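# Pack cylinder and bottle into the cardboard box

## Task

Get both the black cylinder and the water bottle inside the cardboard box while the box stays upright on the table, and finish with neither hand in contact with either object or the box.

## Robot and tools

Robot: two arms side by side. left_arm carries a left hand and right_arm a right hand, mirror images of each other. Calibrated base positions in the scene frame: left_arm (-0.088, +0.616, 0) m, right_arm (+0.042, -0.538, 0) m, each yawed very slightly. Scene frame: origin at table-top height midway between the nominal bases, +z up, +x out over the table, left_arm on the +y side. Image left/right does not match these names. Cameras: cam_high, cam_low (fixed, scene frame), cam_left_wrist, cam_right_wrist, all 672x504.

Frames: every hand pose, velocity, Hand target and offset uses that arm's own base frame. Rotations turn about the Hand target's position. Hand point axes (right hand): +z along straight fingers toward tips, +y out of the palm face (palm surface at y = -0.062 m), +x across the palm away from the thumb; on the left hand +x points toward the thumb. A rigid mast sticks out near the wrist on the palm side and can strike things.

The 48-number row (every value between -1 and 1), one row covering both arms: left dx, dy, dz, rx, ry, rz; then 16 left hand motor goals; left current_limit, speed; then the same 24 for the right arm. Pose part: an offset, not a pose, measured from that arm's Hand target as it stood when the action or move began; 1.0 equals 0.6 m for dx/dy/dz or 180 degrees for rx/ry/rz, and rx, ry, rz form one rotation vector. All six at 0 re-request the current Hand target. The controller clips commanded orientation to within 32 degrees of the measured one per step. Motor order: index_mcp, index_abd, index_pip, index_dip, middle_mcp, middle_abd, middle_pip, middle_dip, ring_mcp, ring_abd, ring_pip, ring_dip, thumb_cmc, thumb_axl, thumb_mcp, thumb_ipl. These are absolute goal angles scaled between each hinge's stops; moving toward -1 curls fingers toward the palm (straight values: _mcp +0.75, _abd 0, _pip +0.58, _dip +0.70, thumb_cmc +0.71, thumb_axl +0.68, thumb_mcp +0.23, thumb_ipl +0.17). thumb_cmc toward -1 brings the thumb in front of the palm. current_limit maps -1..+1 to 0..550 mA; speed sets hinge rate at (speed+1)/2 of 8.5 rad/s. Start values +0.4 and -0.6. A 0 in a hand slot is a real goal: to keep a hand unchanged, resend its hand_goal, hand_current_limit and hand_speed.

Tools:
- execute_actions(actions, cameras): actions is a list of actions, each up to 15 rows at 1/30 s per row; a short action repeats its final row. Every row in an action counts from that action's starting Hand target, so offsets inside one action do not stack, but successive actions do. An empty list returns state plus all camera images.
- move(target, speed, blend, stop_force, zero, blocking, cameras): straight-line path of each hand point toward the offset in one row, or through a list of up to 15 rows (all relative to the same starting Hand targets). speed in m/s, 0.002 to 3.2, default 0.25 (rotation up to twice that in rad/s). blend in metres rounds corners in a list. stop_force in N, 4 to 120, ends an arm's path when its wrist sensor feels that much push; unreliable for light contacts or while rotating; omit it when backing off something. zero (default true) rezeroes before the move. blocking=false returns after 0.5 s, not allowed with stop_force. Paths ignore obstacles and the other arm; runs cap at 10 s.
- wait(seconds 0-10), stop() to brake a running move, zoom_image(camera, region [x0,y0,x1,y1], at most 504 by 504 px), zero_wrist_force(arm), finished_scene(scene = current scene number; irreversible).

Results: Hand target (last commanded pose, base for next offsets), end_effector_position (m), end_effector_quat_wxyz, velocities, joint positions and torques, Wrist force/torque in hand axes plus the peak since last shown, and per motor hand_goal, hand_measured, hand_current_ma, hand_state (moving, goal, blocked, overload). The hand often rests a little short of the Hand target; send the remaining distance as an offset. A move adds a 'move:' line: done, off_target, moving, held or fault, plus limits such as paced (pose clipped) or held (steps withheld).

Avoid: hitting fast or pressing past a firm contact (the stiff arms fault); contact torque limits (wrist joints 49.6 N m, elbow 138, shoulders 303) and about 150 N external force each stop an arm for 10 s; arms or hands touching each other; steering a path near an arm's own base; motor current at 495 mA or above for 5 s (shutdown); motors reaching 85 °C from long holds or straining. Do not drop parts from height, release moving parts, tip the box, or let anything leave the table. Objects may get a small random nudge. Before finishing, open the hands and lift clear so nothing is touched.

Each tool is called after "Emit:" by a JSON object that holds its "name" and its "arguments".

## Session

Emit:
{"name": "execute_actions", "arguments": {"actions": []}}

Scene clock: 0.00 s.
left_arm: end_effector_position=(+0.8982, -0.4963, +0.1859) hand_goal=(+0.754, +0.000, +0.576, +0.696, +0.754, +0.000, +0.576, +0.696, +0.754, +0.000, +0.576, +0.696, +0.714, +0.678, +0.226, +0.168) hand_measured=(+0.754, +0.000, +0.576, +0.696, +0.754, +0.000, +0.576, +0.696, +0.754, +0.000, +0.576, +0.696, +0.714, +0.678, +0.226, +0.168) hand_current_ma=(+0, +0, +0, +0, +0, +0, +0, +0, +0, +0, +0, +0, +0, +0, +0, +0) hand_state=(goal, goal, goal, goal, goal, goal, goal, goal, goal, goal, goal, goal, goal, goal, goal, goal) hand_current_limit=0.40 hand_speed=-0.60 end_effector_quat_wxyz=(+0.232, +0.808, -0.467, +0.276) | right_arm: end_effector_position=(+0.7479, +0.3782, +0.3368) hand_goal=(+0.754, +0.000, +0.576, +0.696, +0.754, +0.000, +0.576, +0.696, +0.754, +0.000, +0.576, +0.696, +0.714, +0.678, +0.226, +0.168) hand_measured=(+0.754, +0.000, +0.576, +0.696, +0.754, +0.000, +0.576, +0.696, +0.754, +0.000, +0.576, +0.696, +0.714, +0.678, +0.226, +0.168) hand_current_ma=(+0, +0, +0, +0, +0, +0, +0, +0, +0, +0, +0, +0, +0, +0, +0, +0) hand_state=(goal, goal, goal, goal, goal, goal, goal, goal, goal, goal, goal, goal, goal, goal, goal, goal) hand_current_limit=0.40 hand_speed=-0.60 end_effector_quat_wxyz=(+0.044, -0.244, +0.969, +0.007)
Joint positions: left_arm=[-0.491 -0.663 0.924 0.717 2.037 -1.158] | right_arm=[0.144 -0.987 1.164 1.307 1.548 1.222]
Joint velocities: within noise
Joint torques (N m): no reading
Wrist force (N): no reading
Wrist torque (N m): no reading
Wrist force, peak (N): no reading
Hand target: left_arm +0.8982, -0.4963, +0.1859; +0.232, +0.808, -0.467, +0.276 | right_arm +0.7479, +0.3782, +0.3368; +0.044, -0.244, +0.969, +0.007

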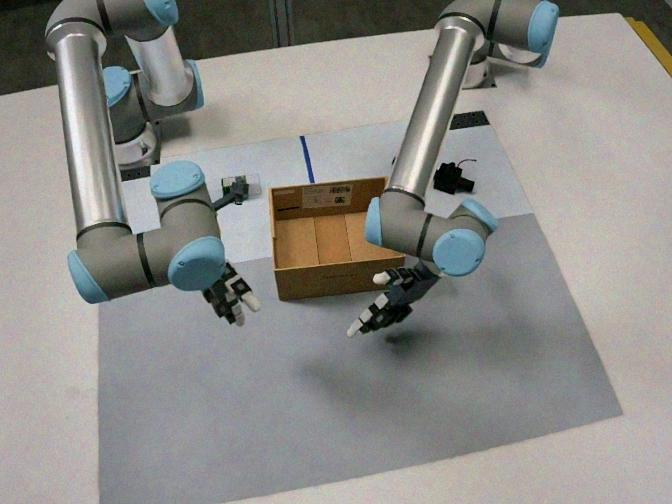

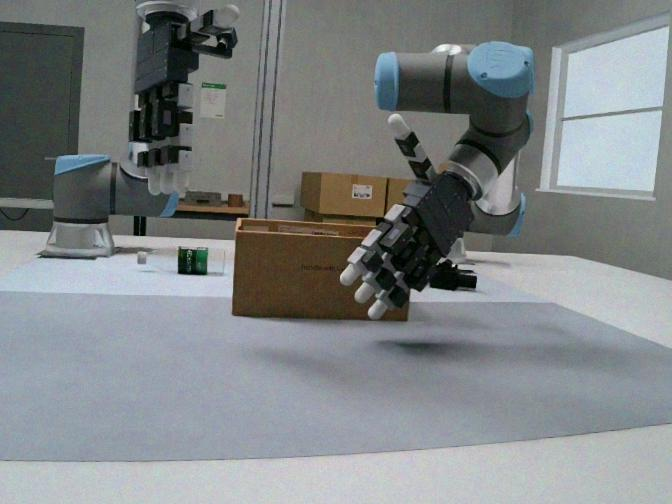

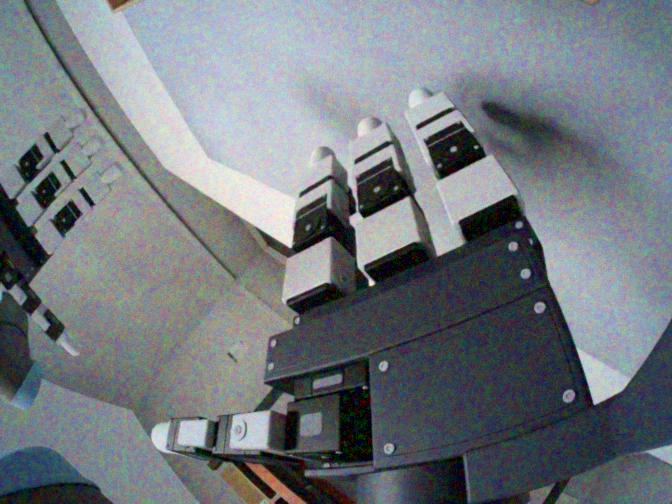

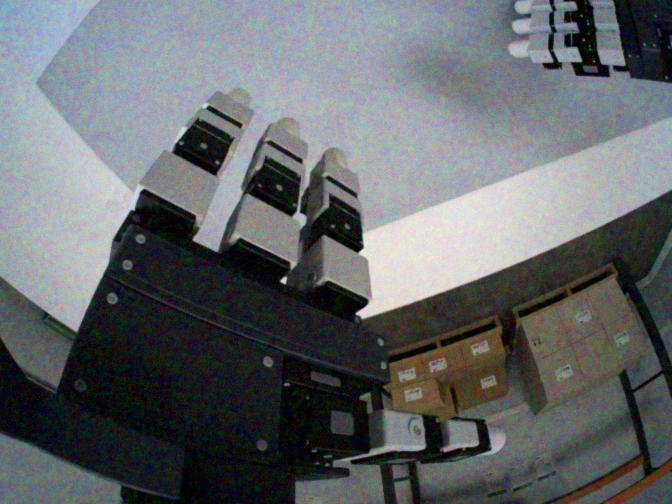

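Emit:
{"name": "zoom_image", "arguments": {"camera": "cam_high", "region": [160, 120, 500, 360]}}

Emit:
{"name": "zoom_image", "arguments": {"camera": "cam_low", "region": [120, 180, 520, 340]}}

Emit:
{"name": "zoom_image", "arguments": {"camera": "cam_high", "region": [190, 150, 290, 230]}}

Emit:
{"name": "zoom_image", "arguments": {"camera": "cam_high", "region": [380, 130, 500, 220]}}

Scaled by 1.482 from the camera's 672x504 image, which has a finer 960x720 frame.

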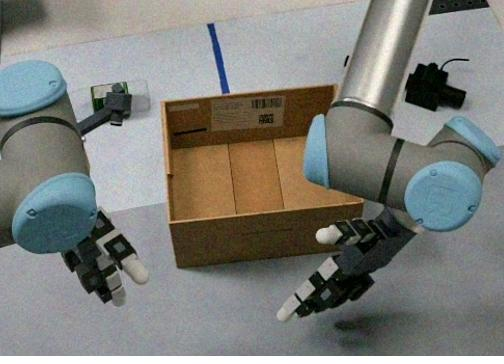

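Scaled by 1.260 from the camera's 672x504 image, which has a finer 960x720 frame.

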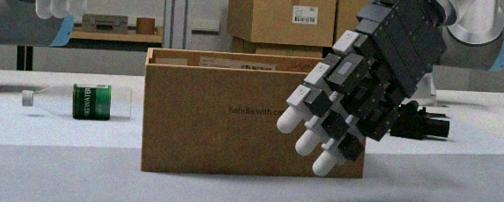

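Scaled by 5.040 from the camera's 672x504 image, which has a finer 960x720 frame.

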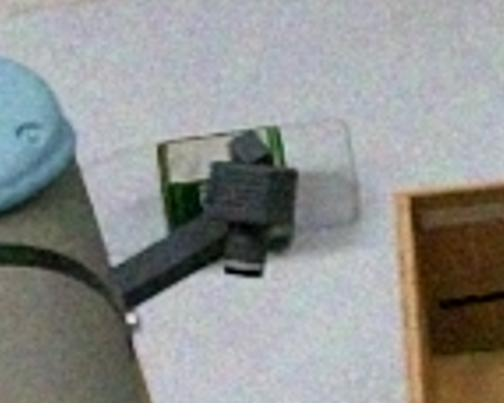

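Scaled by 4.200 from the camera's 672x504 image, which has a finer 960x720 frame.

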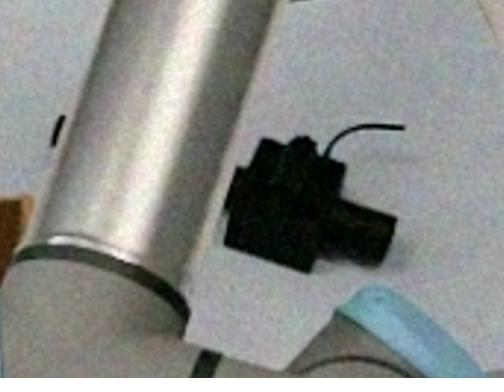

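Emit:
{"name": "move", "arguments": {"target": [-0.417,0.75,0.333,0,0,0,0.754,0,0.576,0.696,0.754,0,0.576,0.696,0.754,0,0.576,0.696,0.714,0.678,0.226,0.168,0.4,-0.6,-0.167,-0.5,0.167,0,0,0,0.754,0,0.576,0.696,0.754,0,0.576,0.696,0.754,0,0.576,0.696,0.714,0.678,0.226,0.168,0.4,-0.6], "cameras": ["all"]}}

Scene clock: 97.47 s.
left_arm: end_effector_position=(+0.6480, -0.0463, +0.3857) hand_goal=(+0.754, +0.000, +0.576, +0.696, +0.754, +0.000, +0.576, +0.696, +0.754, +0.000, +0.576, +0.696, +0.714, +0.678, +0.226, +0.168) hand_measured=(+0.754, +0.000, +0.576, +0.696, +0.754, +0.000, +0.576, +0.696, +0.754, +0.000, +0.576, +0.696, +0.714, +0.678, +0.224, +0.168) hand_current_ma=(-1, +0, +0, +0, -1, +0, +0, +0, -1, +0, +0, +0, +0, +0, -2, +0) hand_state=(goal, goal, goal, goal, goal, goal, goal, goal, goal, goal, goal, goal, goal, goal, goal, goal) hand_current_limit=0.40 hand_speed=-0.60 end_effector_quat_wxyz=(+0.232, +0.808, -0.467, +0.276) | right_arm: end_effector_position=(+0.6476, +0.0783, +0.4370) hand_goal=(+0.754, +0.000, +0.576, +0.696, +0.754, +0.000, +0.576, +0.696, +0.754, +0.000, +0.576, +0.696, +0.714, +0.678, +0.226, +0.168) hand_measured=(+0.754, +0.000, +0.576, +0.696, +0.754, +0.000, +0.576, +0.696, +0.754, +0.000, +0.576, +0.696, +0.714, +0.678, +0.224, +0.168) hand_current_ma=(-1, +0, +0, +0, -1, +0, +0, +0, -1, +0, +0, +0, +0, +0, -3, +0) hand_state=(goal, goal, goal, goal, goal, goal, goal, goal, goal, goal, goal, goal, goal, goal, goal, goal) hand_current_limit=0.40 hand_speed=-0.60 end_effector_quat_wxyz=(+0.044, -0.244, +0.969, +0.007)
Joint positions: left_arm=[-0.018 -1.199 1.503 0.953 2.249 -0.651] | right_arm=[-0.297 -1.277 1.414 1.366 1.513 0.783]
Joint torques (N m): left_arm=[5.52 -55.78 -44.01 0.51 -1.5 -1.26] | right_arm=[-3.59 -47.64 -47.2 0.96 0.7 0.04]
Wrist force (N): left_arm=[0.1 0.0 0.4] | right_arm=[-0.7 -0.1 0.2]
Wrist torque (N m): left_arm=[-0.03 -0.02 0.02] | right_arm=[-0.06 0.11 -0.10]
Wrist force, peak (N): left_arm=[-0.9 0.8 -2.7] | right_arm=[-1.3 0.8 0.9]
Hand target: left_arm +0.6480, -0.0463, +0.3857; +0.232, +0.808, -0.467, +0.276 | right_arm +0.6477, +0.0782, +0.4370; +0.044, -0.244, +0.969, +0.007
Off the commanded pose: left_arm 0.000 m, 0 deg | right_arm 0.000 m, 0 deg.
move: done

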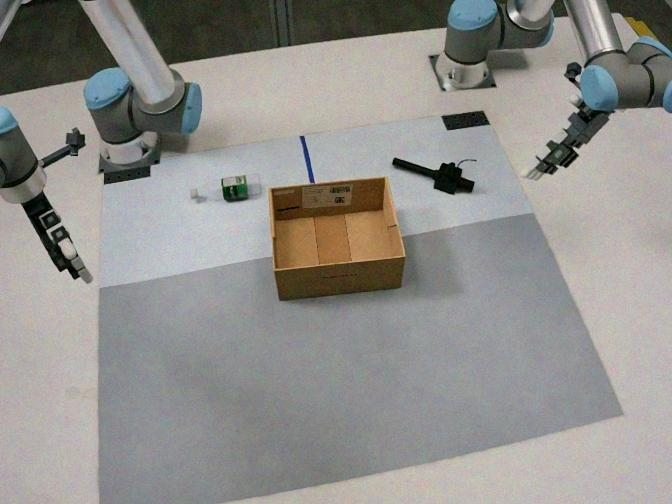

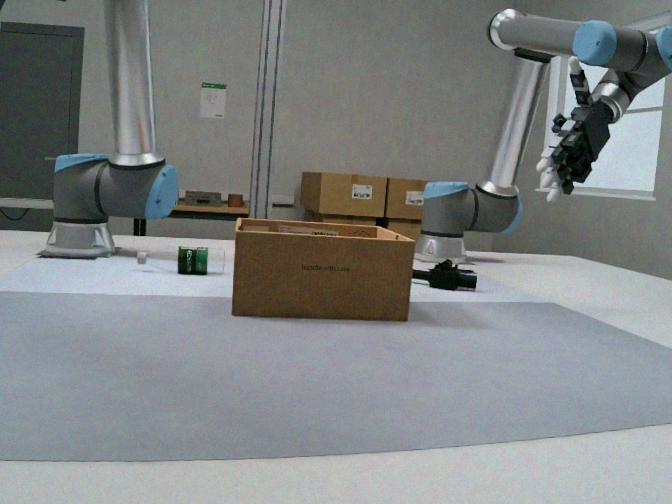

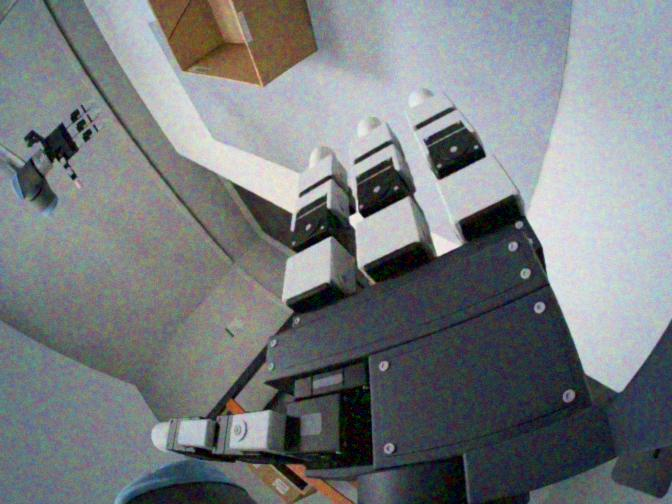

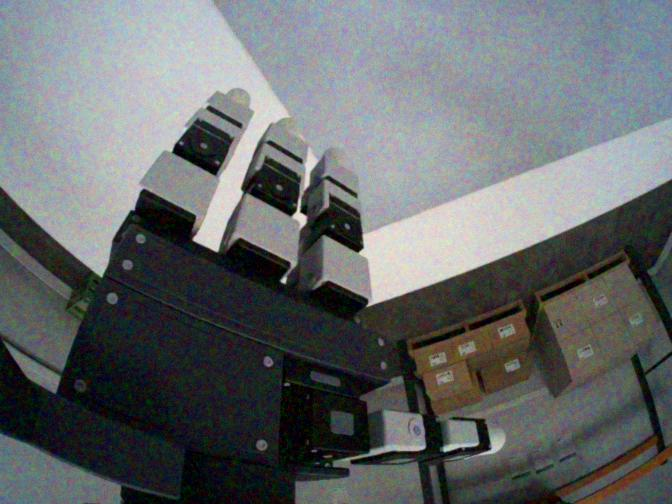

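Emit:
{"name": "zoom_image", "arguments": {"camera": "cam_high", "region": [380, 130, 500, 220]}}

Emit:
{"name": "zoom_image", "arguments": {"camera": "cam_high", "region": [180, 150, 300, 240]}}

Emit:
{"name": "zoom_image", "arguments": {"camera": "cam_low", "region": [380, 220, 500, 310]}}

Emit:
{"name": "zoom_image", "arguments": {"camera": "cam_high", "region": [250, 160, 430, 310]}}

Emit:
{"name": "zoom_image", "arguments": {"camera": "cam_low", "region": [120, 220, 240, 310]}}

Scaled by 4.200 from the camera's 672x504 image, which has a finer 960x720 frame.

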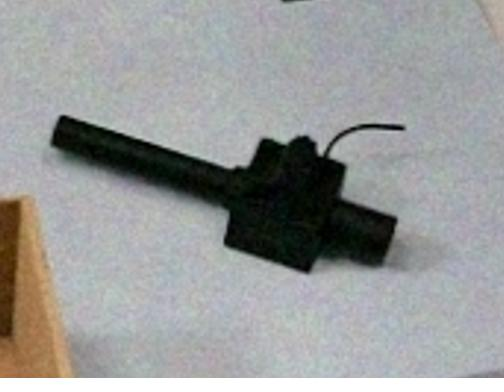

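Scaled by 4.200 from the camera's 672x504 image, which has a finer 960x720 frame.

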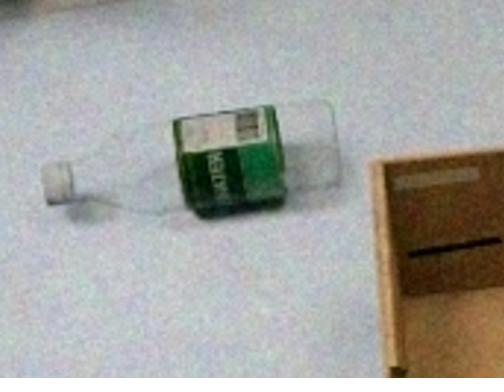

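Scaled by 4.200 from the camera's 672x504 image, which has a finer 960x720 frame.

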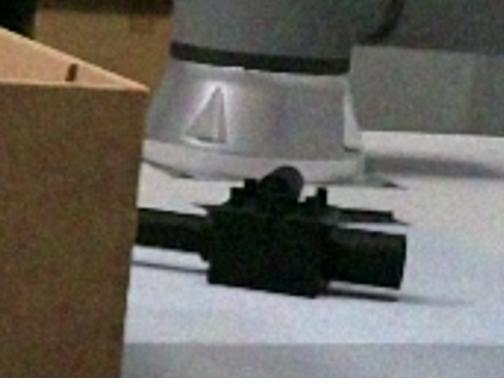

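Scaled by 2.800 from the camera's 672x504 image, which has a finer 960x720 frame.

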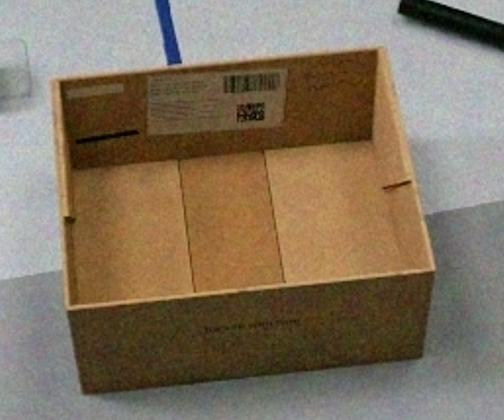

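Scaled by 4.200 from the camera's 672x504 image, which has a finer 960x720 frame.

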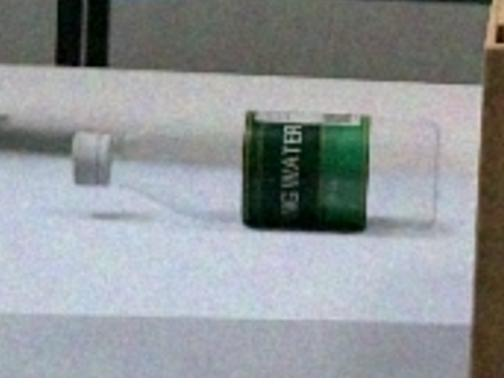

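Emit:
{"name": "zoom_image", "arguments": {"camera": "cam_high", "region": [0, 100, 140, 300]}}

Emit:
{"name": "zoom_image", "arguments": {"camera": "cam_high", "region": [500, 30, 672, 200]}}

Emit:
{"name": "zoom_image", "arguments": {"camera": "cam_low", "region": [472, 0, 672, 220]}}

Emit:
{"name": "zoom_image", "arguments": {"camera": "cam_high", "region": [60, 60, 240, 200]}}

Emit:
{"name": "zoom_image", "arguments": {"camera": "cam_high", "region": [400, 0, 560, 140]}}

Scaled by 2.520 from the camera's 672x504 image, which has a finer 960x720 frame.

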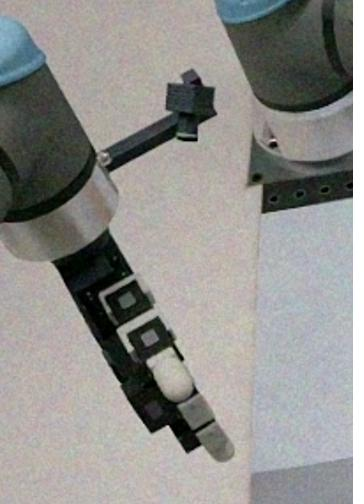

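Scaled by 2.930 from the camera's 672x504 image, which has a finer 960x720 frame.

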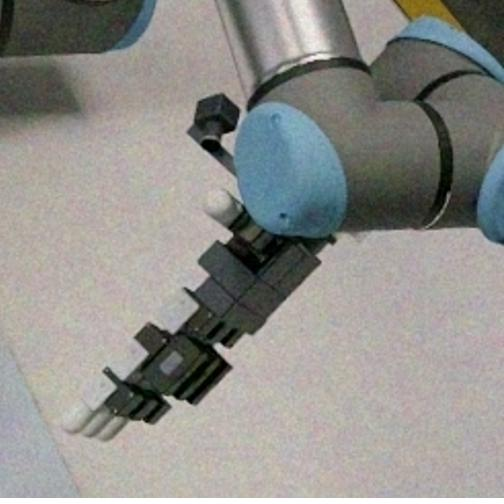

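Scaled by 2.291 from the camera's 672x504 image, which has a finer 960x720 frame.

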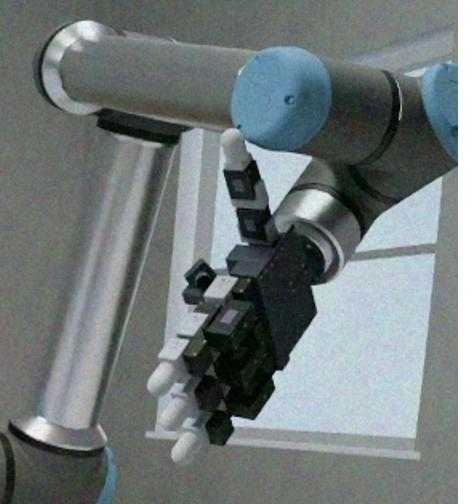

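Scaled by 2.800 from the camera's 672x504 image, which has a finer 960x720 frame.

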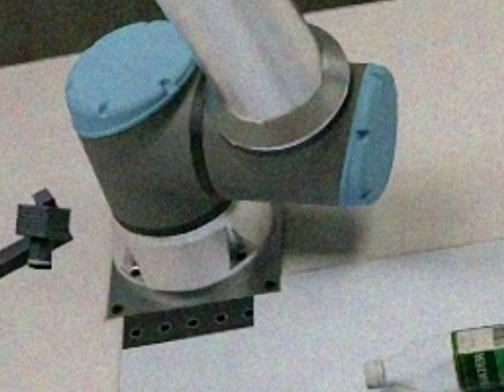

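Scaled by 3.150 from the camera's 672x504 image, which has a finer 960x720 frame.

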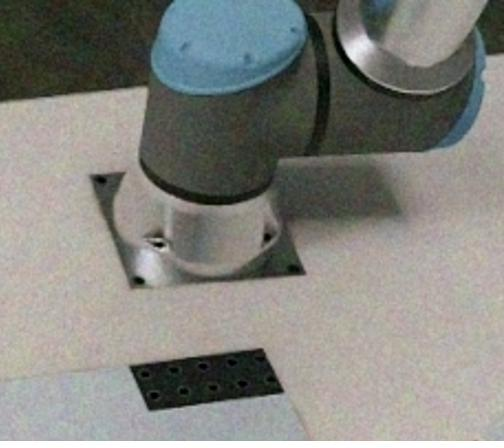

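Emit:
{"name": "move", "arguments": {"target": [0,0,0,0,0,0,0.754,0,0.576,0.696,0.754,0,0.576,0.696,0.754,0,0.576,0.696,0.714,0.678,0.226,0.168,0.4,-0.6,-0.4128,0.2863,-0.0617,-0.2137,-0.3064,0.2889,0.959,0,0.066,0.261,0.959,0,0.066,0.261,0.959,0,0.066,0.261,-0.786,0.677,0.112,0.059,0.4,-0.6], "cameras": ["all"]}}

Scene clock: 289.53 s.
left_arm: end_effector_position=(+0.6480, -0.0463, +0.3857) hand_goal=(+0.754, +0.000, +0.576, +0.696, +0.754, +0.000, +0.576, +0.696, +0.754, +0.000, +0.576, +0.696, +0.714, +0.678, +0.226, +0.168) hand_measured=(+0.754, +0.000, +0.576, +0.696, +0.754, +0.000, +0.576, +0.696, +0.754, +0.000, +0.576, +0.696, +0.714, +0.678, +0.224, +0.168) hand_current_ma=(-1, +0, +0, +0, -1, +0, +0, +0, -1, +0, +0, +0, +0, +0, -2, +0) hand_state=(goal, goal, goal, goal, goal, goal, goal, goal, goal, goal, goal, goal, goal, goal, goal, goal) hand_current_limit=0.40 hand_speed=-0.60 end_effector_quat_wxyz=(+0.232, +0.808, -0.467, +0.276) | right_arm: end_effector_position=(+0.4000, +0.2500, +0.3999) hand_goal=(+0.960, +0.000, +0.066, +0.262, +0.960, +0.000, +0.066, +0.262, +0.960, +0.000, +0.066, +0.262, -0.786, +0.678, +0.112, +0.060) hand_measured=(+0.952, +0.000, +0.066, +0.264, +0.952, +0.000, +0.066, +0.264, +0.952, +0.000, +0.066, +0.264, -0.784, +0.678, +0.110, +0.062) hand_current_ma=(-11, +0, +0, +2, -10, +0, +0, +3, -10, +0, +0, +3, +1, +0, -3, +1) hand_state=(goal, goal, goal, goal, goal, goal, goal, goal, goal, goal, goal, goal, goal, goal, goal, goal) hand_current_limit=0.40 hand_speed=-0.60 end_effector_quat_wxyz=(-0.380, +0.597, -0.596, +0.380)
Joint positions: left_arm=[-0.018 -1.199 1.503 0.953 2.249 -0.651] | right_arm=[0.225 -2.009 2.09 0.366 1.774 0.096]
Joint torques (N m): left_arm=[10.95 -53.06 -43.41 5.17 -1.68 2.08] | right_arm=[4.6 -9.49 -51.08 1.01 -2.08 -0.33]
Wrist force (N): left_arm=[0.2 0.4 0.0] | right_arm=[-0.6 4.1 -3.3]
Wrist torque (N m): left_arm=[0.05 -0.04 0.03] | right_arm=[0.55 0.08 0.04]
Wrist force, peak (N): left_arm=[-0.4 0.6 -0.5] | right_arm=[-1.0 4.6 -4.2]
Hand target: left_arm +0.6480, -0.0463, +0.3857; +0.232, +0.808, -0.467, +0.276 | right_arm +0.4000, +0.2500, +0.4000; -0.380, +0.597, -0.596, +0.380
Off the commanded pose: left_arm 0.000 m, 0 deg | right_arm 0.000 m, 0 deg.
move: done

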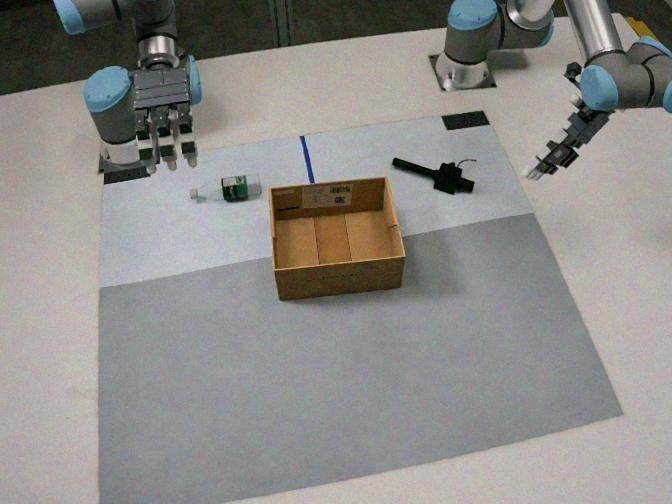

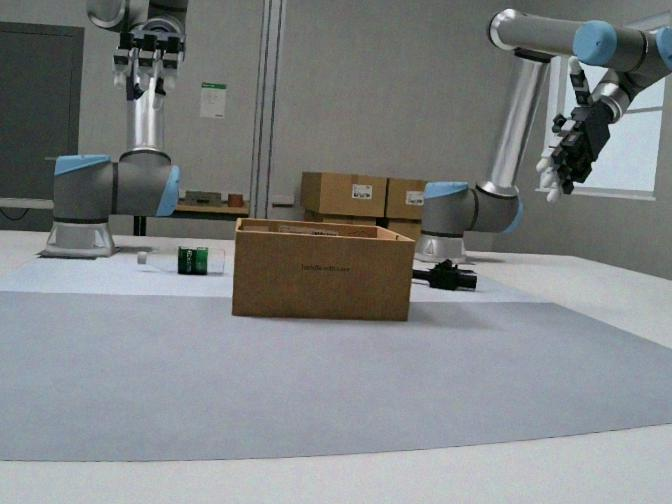

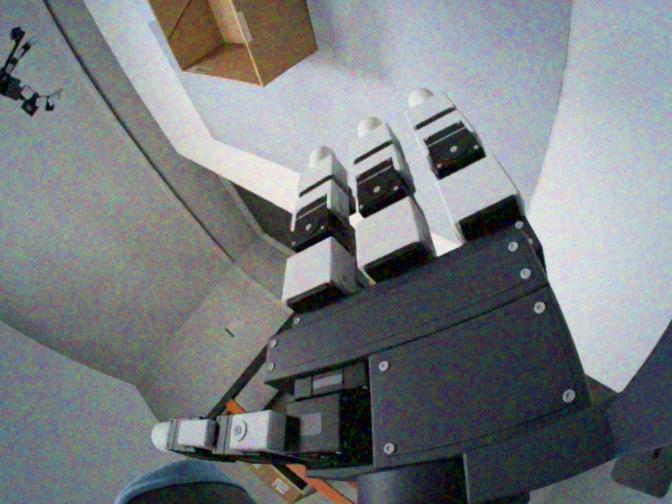

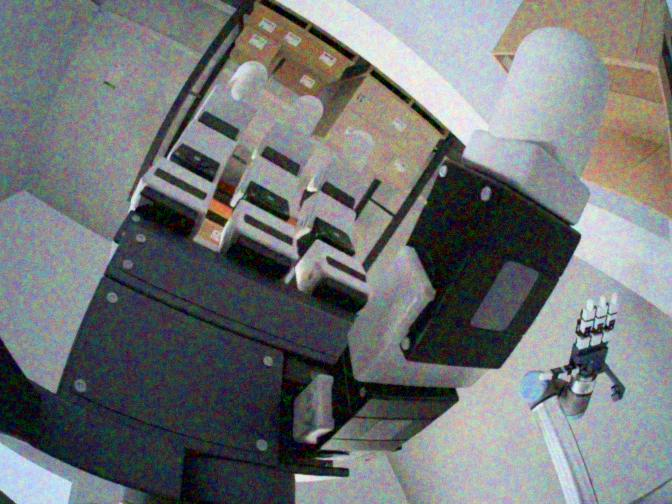

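Emit:
{"name": "move", "arguments": {"target": [0,0,0,0,0,0,0.754,0,0.576,0.696,0.754,0,0.576,0.696,0.754,0,0.576,0.696,0.714,0.678,0.226,0.168,0.4,-0.6,-0.2873,0.1553,-0.2,0,0,0,0.959,0,0.066,0.261,0.959,0,0.066,0.261,0.959,0,0.066,0.261,-0.786,0.677,0.112,0.059,0.4,-0.6], "cameras": ["all"]}}

Emit:
{"name": "zoom_image", "arguments": {"camera": "cam_high", "region": [100, 80, 300, 240]}}

Emit:
{"name": "zoom_image", "arguments": {"camera": "cam_low", "region": [60, 120, 260, 300]}}

Scene clock: 298.47 s.
left_arm: end_effector_position=(+0.6480, -0.0463, +0.3857) hand_goal=(+0.754, +0.000, +0.576, +0.696, +0.754, +0.000, +0.576, +0.696, +0.754, +0.000, +0.576, +0.696, +0.714, +0.678, +0.226, +0.168) hand_measured=(+0.754, +0.000, +0.576, +0.696, +0.754, +0.000, +0.576, +0.696, +0.754, +0.000, +0.576, +0.696, +0.714, +0.678, +0.224, +0.168) hand_current_ma=(-1, +0, +0, +0, -1, +0, +0, +0, -1, +0, +0, +0, +0, +0, -2, +0) hand_state=(goal, goal, goal, goal, goal, goal, goal, goal, goal, goal, goal, goal, goal, goal, goal, goal) hand_current_limit=0.40 hand_speed=-0.60 end_effector_quat_wxyz=(+0.232, +0.808, -0.467, +0.276) | right_arm: end_effector_position=(+0.2276, +0.3432, +0.2800) hand_goal=(+0.960, +0.000, +0.066, +0.262, +0.960, +0.000, +0.066, +0.262, +0.960, +0.000, +0.066, +0.262, -0.786, +0.678, +0.112, +0.060) hand_measured=(+0.952, +0.000, +0.066, +0.264, +0.952, +0.000, +0.066, +0.264, +0.952, +0.000, +0.066, +0.264, -0.784, +0.678, +0.110, +0.062) hand_current_ma=(-11, +0, +0, +2, -10, +0, +0, +3, -10, +0, +0, +2, +1, +0, -3, +1) hand_state=(goal, goal, goal, goal, goal, goal, goal, goal, goal, goal, goal, goal, goal, goal, goal, goal) hand_current_limit=0.40 hand_speed=-0.60 end_effector_quat_wxyz=(-0.380, +0.597, -0.596, +0.380)
Joint positions: left_arm=[-0.018 -1.199 1.503 0.953 2.249 -0.651] | right_arm=[0.876 -1.888 2.254 0.264 2.341 0.469]
Joint torques (N m): left_arm=[10.65 -51.83 -44.07 5.21 -1.89 2.01] | right_arm=[12.47 -1.57 -39.94 0.13 2.25 0.95]
Wrist force (N): left_arm=[0.2 0.0 0.2] | right_arm=[-0.6 3.4 -2.8]
Wrist torque (N m): left_arm=[-0.02 -0.04 0.03] | right_arm=[0.34 0.06 0.24]
Wrist force, peak (N): left_arm=[0.6 0.1 -0.5] | right_arm=[-1.6 5.8 -4.6]
Hand target: left_arm +0.6480, -0.0463, +0.3857; +0.232, +0.808, -0.467, +0.276 | right_arm +0.2276, +0.3432, +0.2800; -0.380, +0.597, -0.596, +0.380
Off the commanded pose: left_arm 0.000 m, 0 deg | right_arm 0.000 m, 0 deg.
move: done

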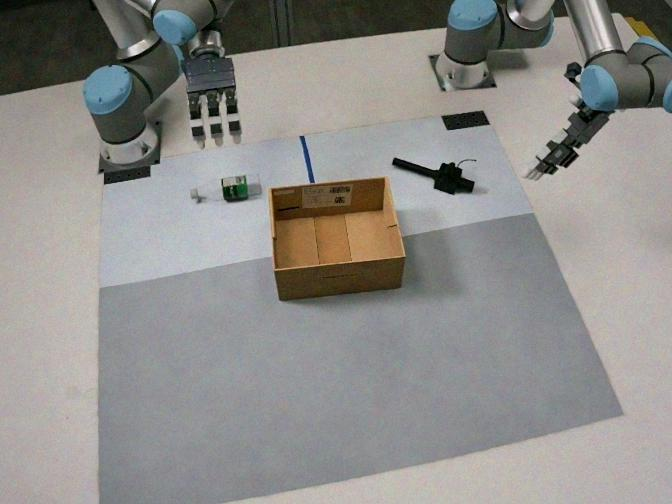

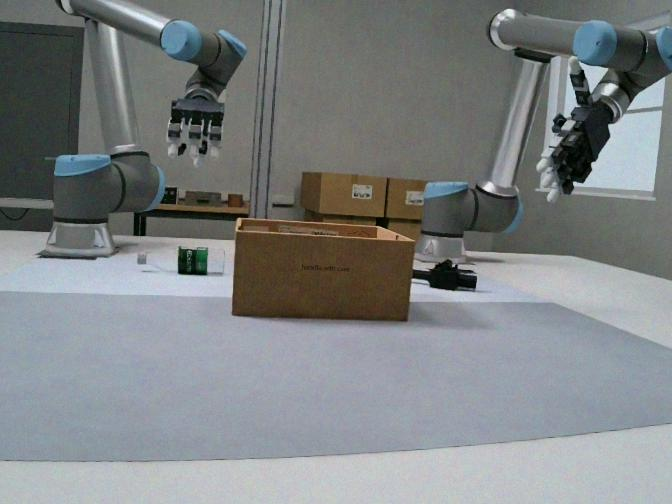

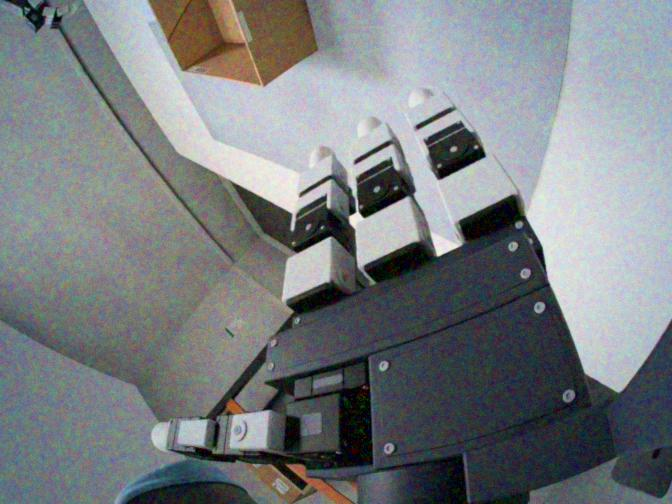

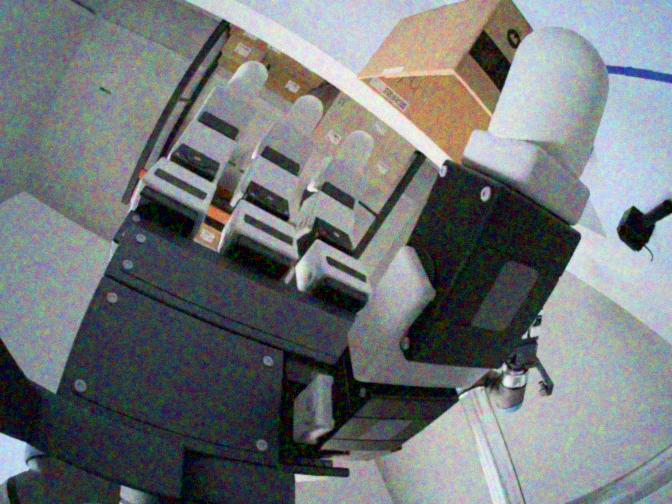

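Scaled by 2.520 from the camera's 672x504 image, which has a finer 960x720 frame.

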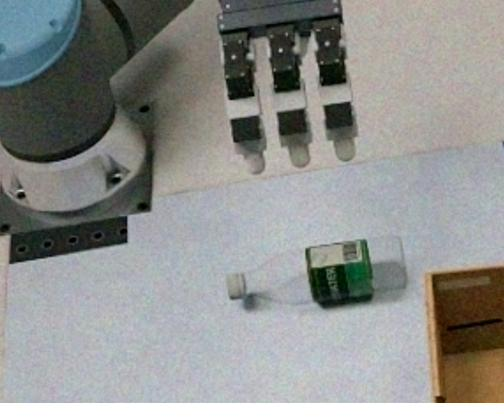

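Scaled by 2.520 from the camera's 672x504 image, which has a finer 960x720 frame.

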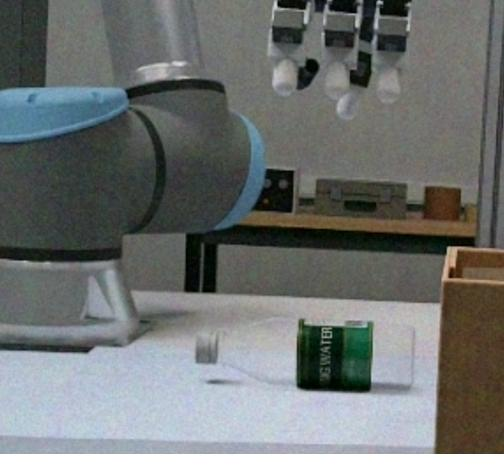

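Emit:
{"name": "move", "arguments": {"target": [0,0,0,0,0,0,0.754,0,0.576,0.696,0.754,0,0.576,0.696,0.754,0,0.576,0.696,0.714,0.678,0.226,0.168,0.4,-0.6,0,0,-0.25,0,0,0,0.959,0,0.066,0.261,0.959,0,0.066,0.261,0.959,0,0.066,0.261,-0.786,0.677,0.112,0.059,0.4,-0.6], "speed": 0.2, "cameras": ["all"]}}

Emit:
{"name": "zoom_image", "arguments": {"camera": "cam_high", "region": [150, 110, 300, 230]}}

Emit:
{"name": "zoom_image", "arguments": {"camera": "cam_low", "region": [110, 180, 260, 300]}}

Scene clock: 310.27 s.
left_arm: end_effector_position=(+0.6480, -0.0463, +0.3857) hand_goal=(+0.754, +0.000, +0.576, +0.696, +0.754, +0.000, +0.576, +0.696, +0.754, +0.000, +0.576, +0.696, +0.714, +0.678, +0.226, +0.168) hand_measured=(+0.754, +0.000, +0.576, +0.696, +0.754, +0.000, +0.576, +0.696, +0.754, +0.000, +0.576, +0.696, +0.714, +0.678, +0.224, +0.168) hand_current_ma=(-1, +0, +0, +0, -1, +0, +0, +0, -1, +0, +0, +0, +0, +0, -2, +0) hand_state=(goal, goal, goal, goal, goal, goal, goal, goal, goal, goal, goal, goal, goal, goal, goal, goal) hand_current_limit=0.40 hand_speed=-0.60 end_effector_quat_wxyz=(+0.232, +0.808, -0.467, +0.276) | right_arm: end_effector_position=(+0.2276, +0.3432, +0.1300) hand_goal=(+0.960, +0.000, +0.066, +0.262, +0.960, +0.000, +0.066, +0.262, +0.960, +0.000, +0.066, +0.262, -0.786, +0.678, +0.112, +0.060) hand_measured=(+0.952, +0.000, +0.066, +0.264, +0.952, +0.000, +0.066, +0.264, +0.952, +0.000, +0.066, +0.264, -0.784, +0.678, +0.110, +0.062) hand_current_ma=(-12, +0, +0, +2, -11, +0, +0, +3, -11, +0, +0, +2, +1, +0, -3, +1) hand_state=(goal, goal, goal, goal, goal, goal, goal, goal, goal, goal, goal, goal, goal, goal, goal, goal) hand_current_limit=0.40 hand_speed=-0.60 end_effector_quat_wxyz=(-0.380, +0.597, -0.596, +0.380)
Joint positions: left_arm=[-0.018 -1.199 1.503 0.953 2.249 -0.651] | right_arm=[0.877 -1.71 2.436 -0.096 2.341 0.469]
Joint torques (N m): left_arm=[9.31 -53.94 -43.5 5.22 -1.49 2.06] | right_arm=[-2.96 -5.18 -37.43 0.12 2.8 -0.66]
Wrist force (N): left_arm=[0.2 0.1 0.2] | right_arm=[-0.6 3.4 -2.9]
Wrist torque (N m): left_arm=[-0.01 -0.03 0.02] | right_arm=[0.40 0.06 0.23]
Wrist force, peak (N): left_arm=[0.5 0.6 -0.1] | right_arm=[-0.3 5.3 -1.9]
Hand target: left_arm +0.6480, -0.0463, +0.3857; +0.232, +0.808, -0.467, +0.276 | right_arm +0.2276, +0.3432, +0.1300; -0.380, +0.597, -0.596, +0.380
Off the commanded pose: left_arm 0.000 m, 0 deg | right_arm 0.000 m, 0 deg.
move: done

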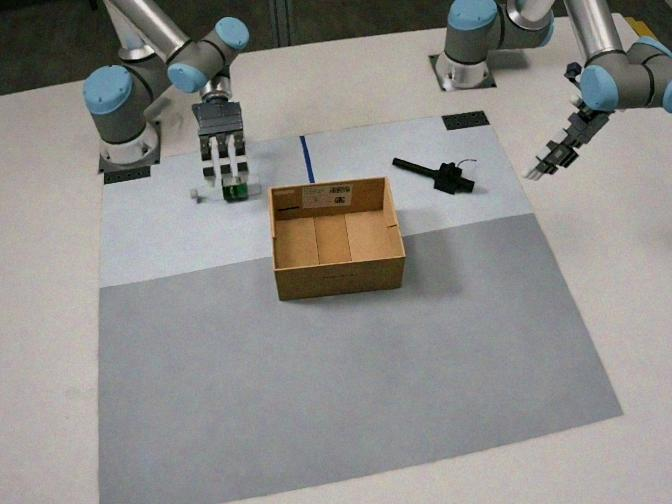

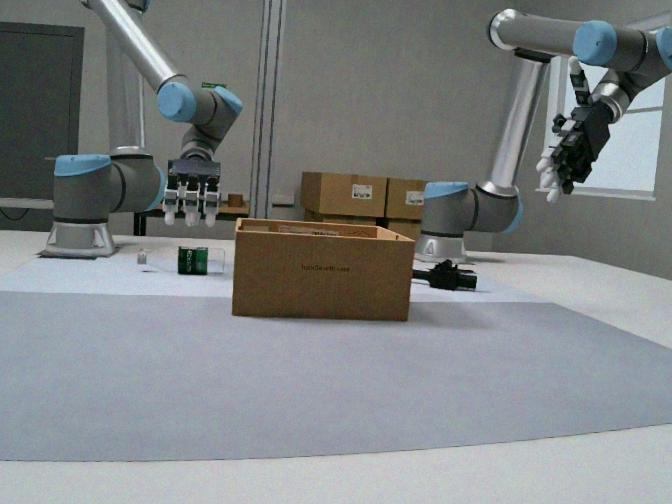

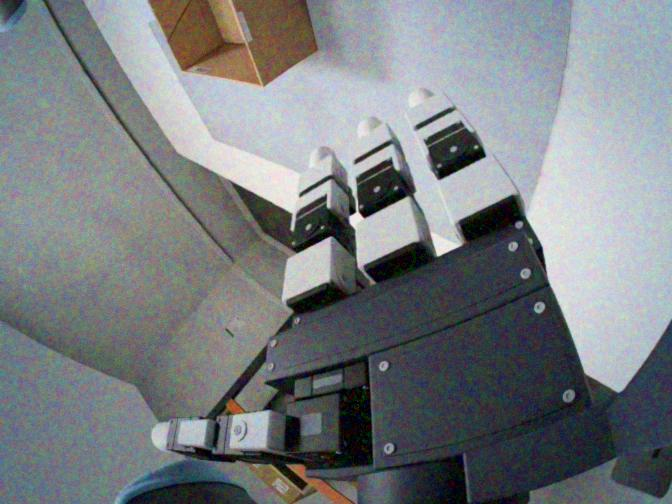

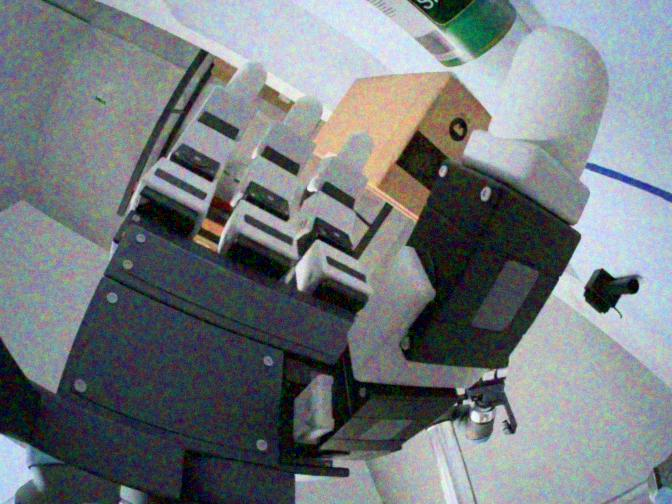

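Scaled by 3.360 from the camera's 672x504 image, which has a finer 960x720 frame.

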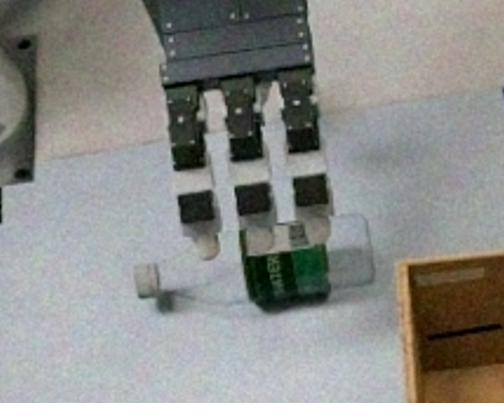

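Scaled by 3.360 from the camera's 672x504 image, which has a finer 960x720 frame.

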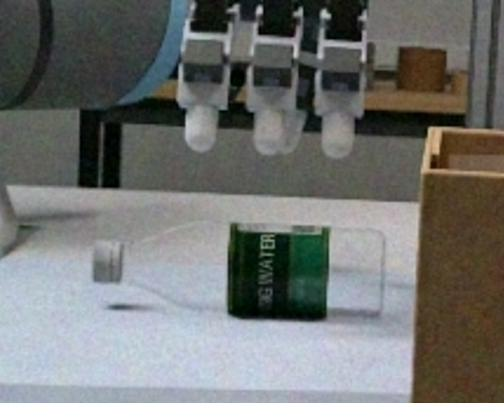

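Emit:
{"name": "move", "arguments": {"target": [0,0,0,0,0,0,0.754,0,0.576,0.696,0.754,0,0.576,0.696,0.754,0,0.576,0.696,0.714,0.678,0.226,0.168,0.4,-0.6,0.0117,0.025,-0.1417,0,0,0,0.959,0,0.066,0.261,0.959,0,0.066,0.261,0.959,0,0.066,0.261,-0.786,0.677,0.112,0.059,0.4,-0.6], "speed": 0.1, "stop_force": 12, "cameras": ["all"]}}

Emit:
{"name": "zoom_image", "arguments": {"camera": "cam_high", "region": [150, 110, 300, 230]}}

Emit:
{"name": "zoom_image", "arguments": {"camera": "cam_low", "region": [110, 180, 260, 300]}}

Scene clock: 325.50 s.
left_arm: end_effector_position=(+0.6480, -0.0463, +0.3857) hand_goal=(+0.754, +0.000, +0.576, +0.696, +0.754, +0.000, +0.576, +0.696, +0.754, +0.000, +0.576, +0.696, +0.714, +0.678, +0.226, +0.168) hand_measured=(+0.754, +0.000, +0.576, +0.696, +0.754, +0.000, +0.576, +0.696, +0.754, +0.000, +0.576, +0.696, +0.714, +0.678, +0.224, +0.168) hand_current_ma=(-1, +0, +0, +0, -1, +0, +0, +0, -1, +0, +0, +0, +0, +0, -2, +0) hand_state=(goal, goal, goal, goal, goal, goal, goal, goal, goal, goal, goal, goal, goal, goal, goal, goal) hand_current_limit=0.40 hand_speed=-0.60 end_effector_quat_wxyz=(+0.232, +0.808, -0.467, +0.276) | right_arm: end_effector_position=(+0.2346, +0.3582, +0.0450) hand_goal=(+0.960, +0.000, +0.066, +0.262, +0.960, +0.000, +0.066, +0.262, +0.960, +0.000, +0.066, +0.262, -0.786, +0.678, +0.112, +0.060) hand_measured=(+0.952, +0.000, +0.066, +0.264, +0.952, +0.000, +0.066, +0.264, +0.952, +0.000, +0.066, +0.264, -0.784, +0.678, +0.110, +0.062) hand_current_ma=(-12, +0, +0, +2, -11, +0, +0, +3, -11, +0, +0, +2, +1, +0, -3, +1) hand_state=(goal, goal, goal, goal, goal, goal, goal, goal, goal, goal, goal, goal, goal, goal, goal, goal) hand_current_limit=0.40 hand_speed=-0.60 end_effector_quat_wxyz=(-0.380, +0.597, -0.596, +0.380)
Joint positions: left_arm=[-0.018 -1.199 1.503 0.953 2.249 -0.651] | right_arm=[0.891 -1.511 2.476 -0.326 2.352 0.481]
Joint torques (N m): left_arm=[9.22 -53.19 -43.87 5.23 -1.5 1.93] | right_arm=[-12.27 -14.88 -34.41 -0.19 -1 -0.79]
Wrist force (N): left_arm=[0.1 0.3 0.1] | right_arm=[-1.0 3.4 -2.9]
Wrist torque (N m): left_arm=[0.03 -0.03 0.02] | right_arm=[0.42 0.12 -0.03]
Wrist force, peak (N): left_arm=[0.0 0.0 0.9] | right_arm=[-0.9 4.5 -2.5]
Hand target: left_arm +0.6480, -0.0463, +0.3857; +0.232, +0.808, -0.467, +0.276 | right_arm +0.2346, +0.3582, +0.0450; -0.380, +0.597, -0.596, +0.380
Off the commanded pose: left_arm 0.000 m, 0 deg | right_arm 0.000 m, 0 deg.
move: done

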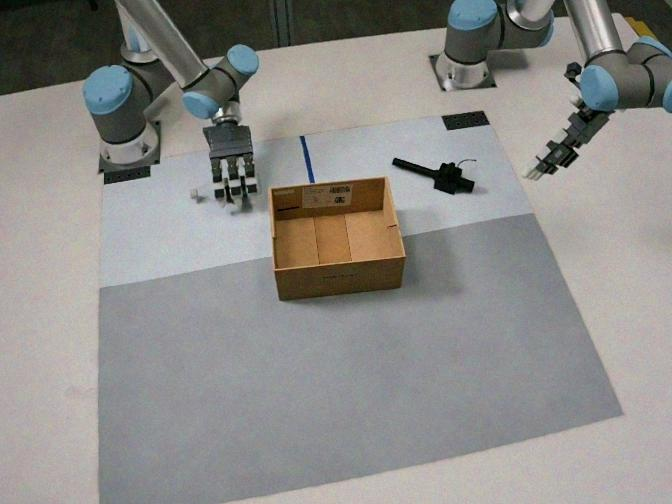

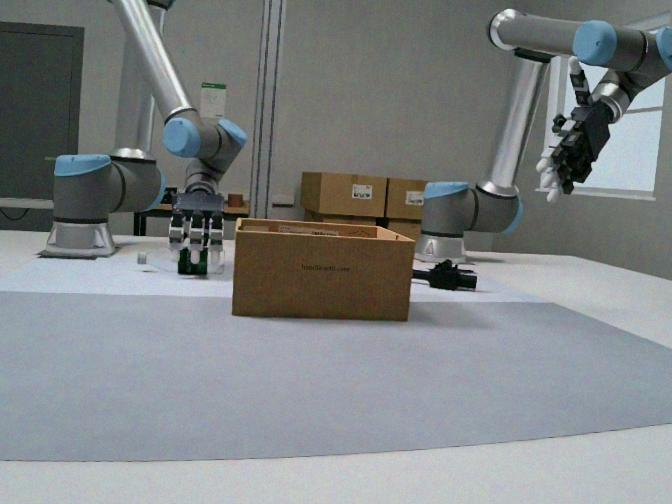

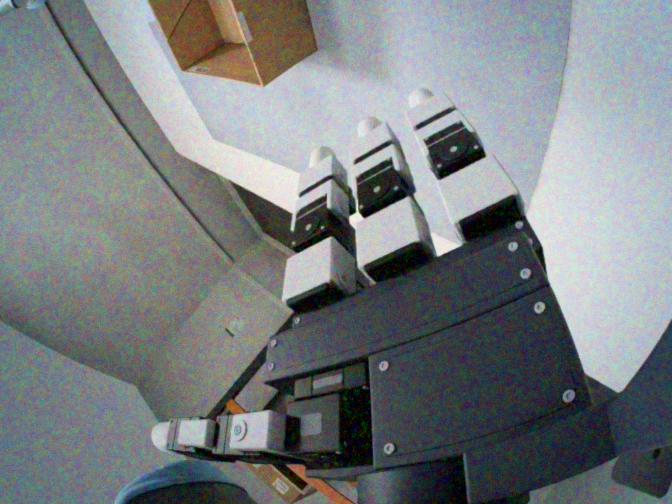

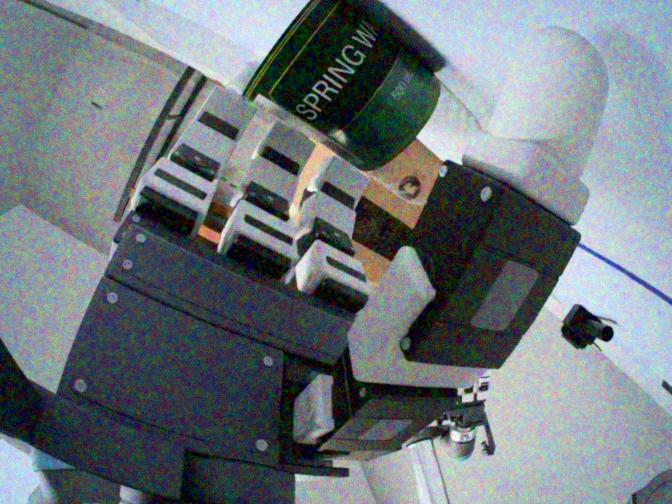

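Scaled by 3.360 from the camera's 672x504 image, which has a finer 960x720 frame.

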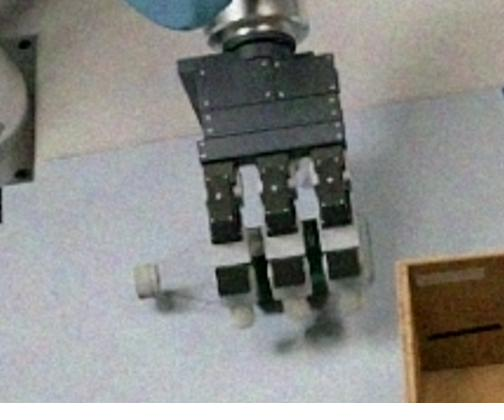

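Scaled by 3.360 from the camera's 672x504 image, which has a finer 960x720 frame.

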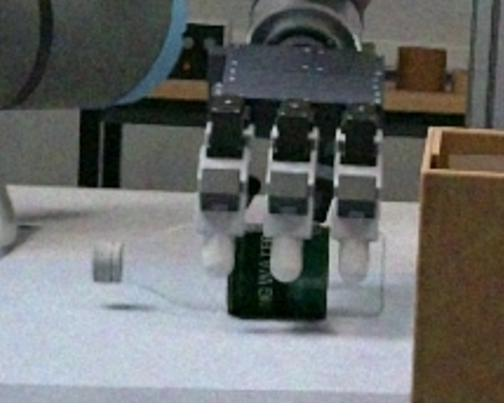

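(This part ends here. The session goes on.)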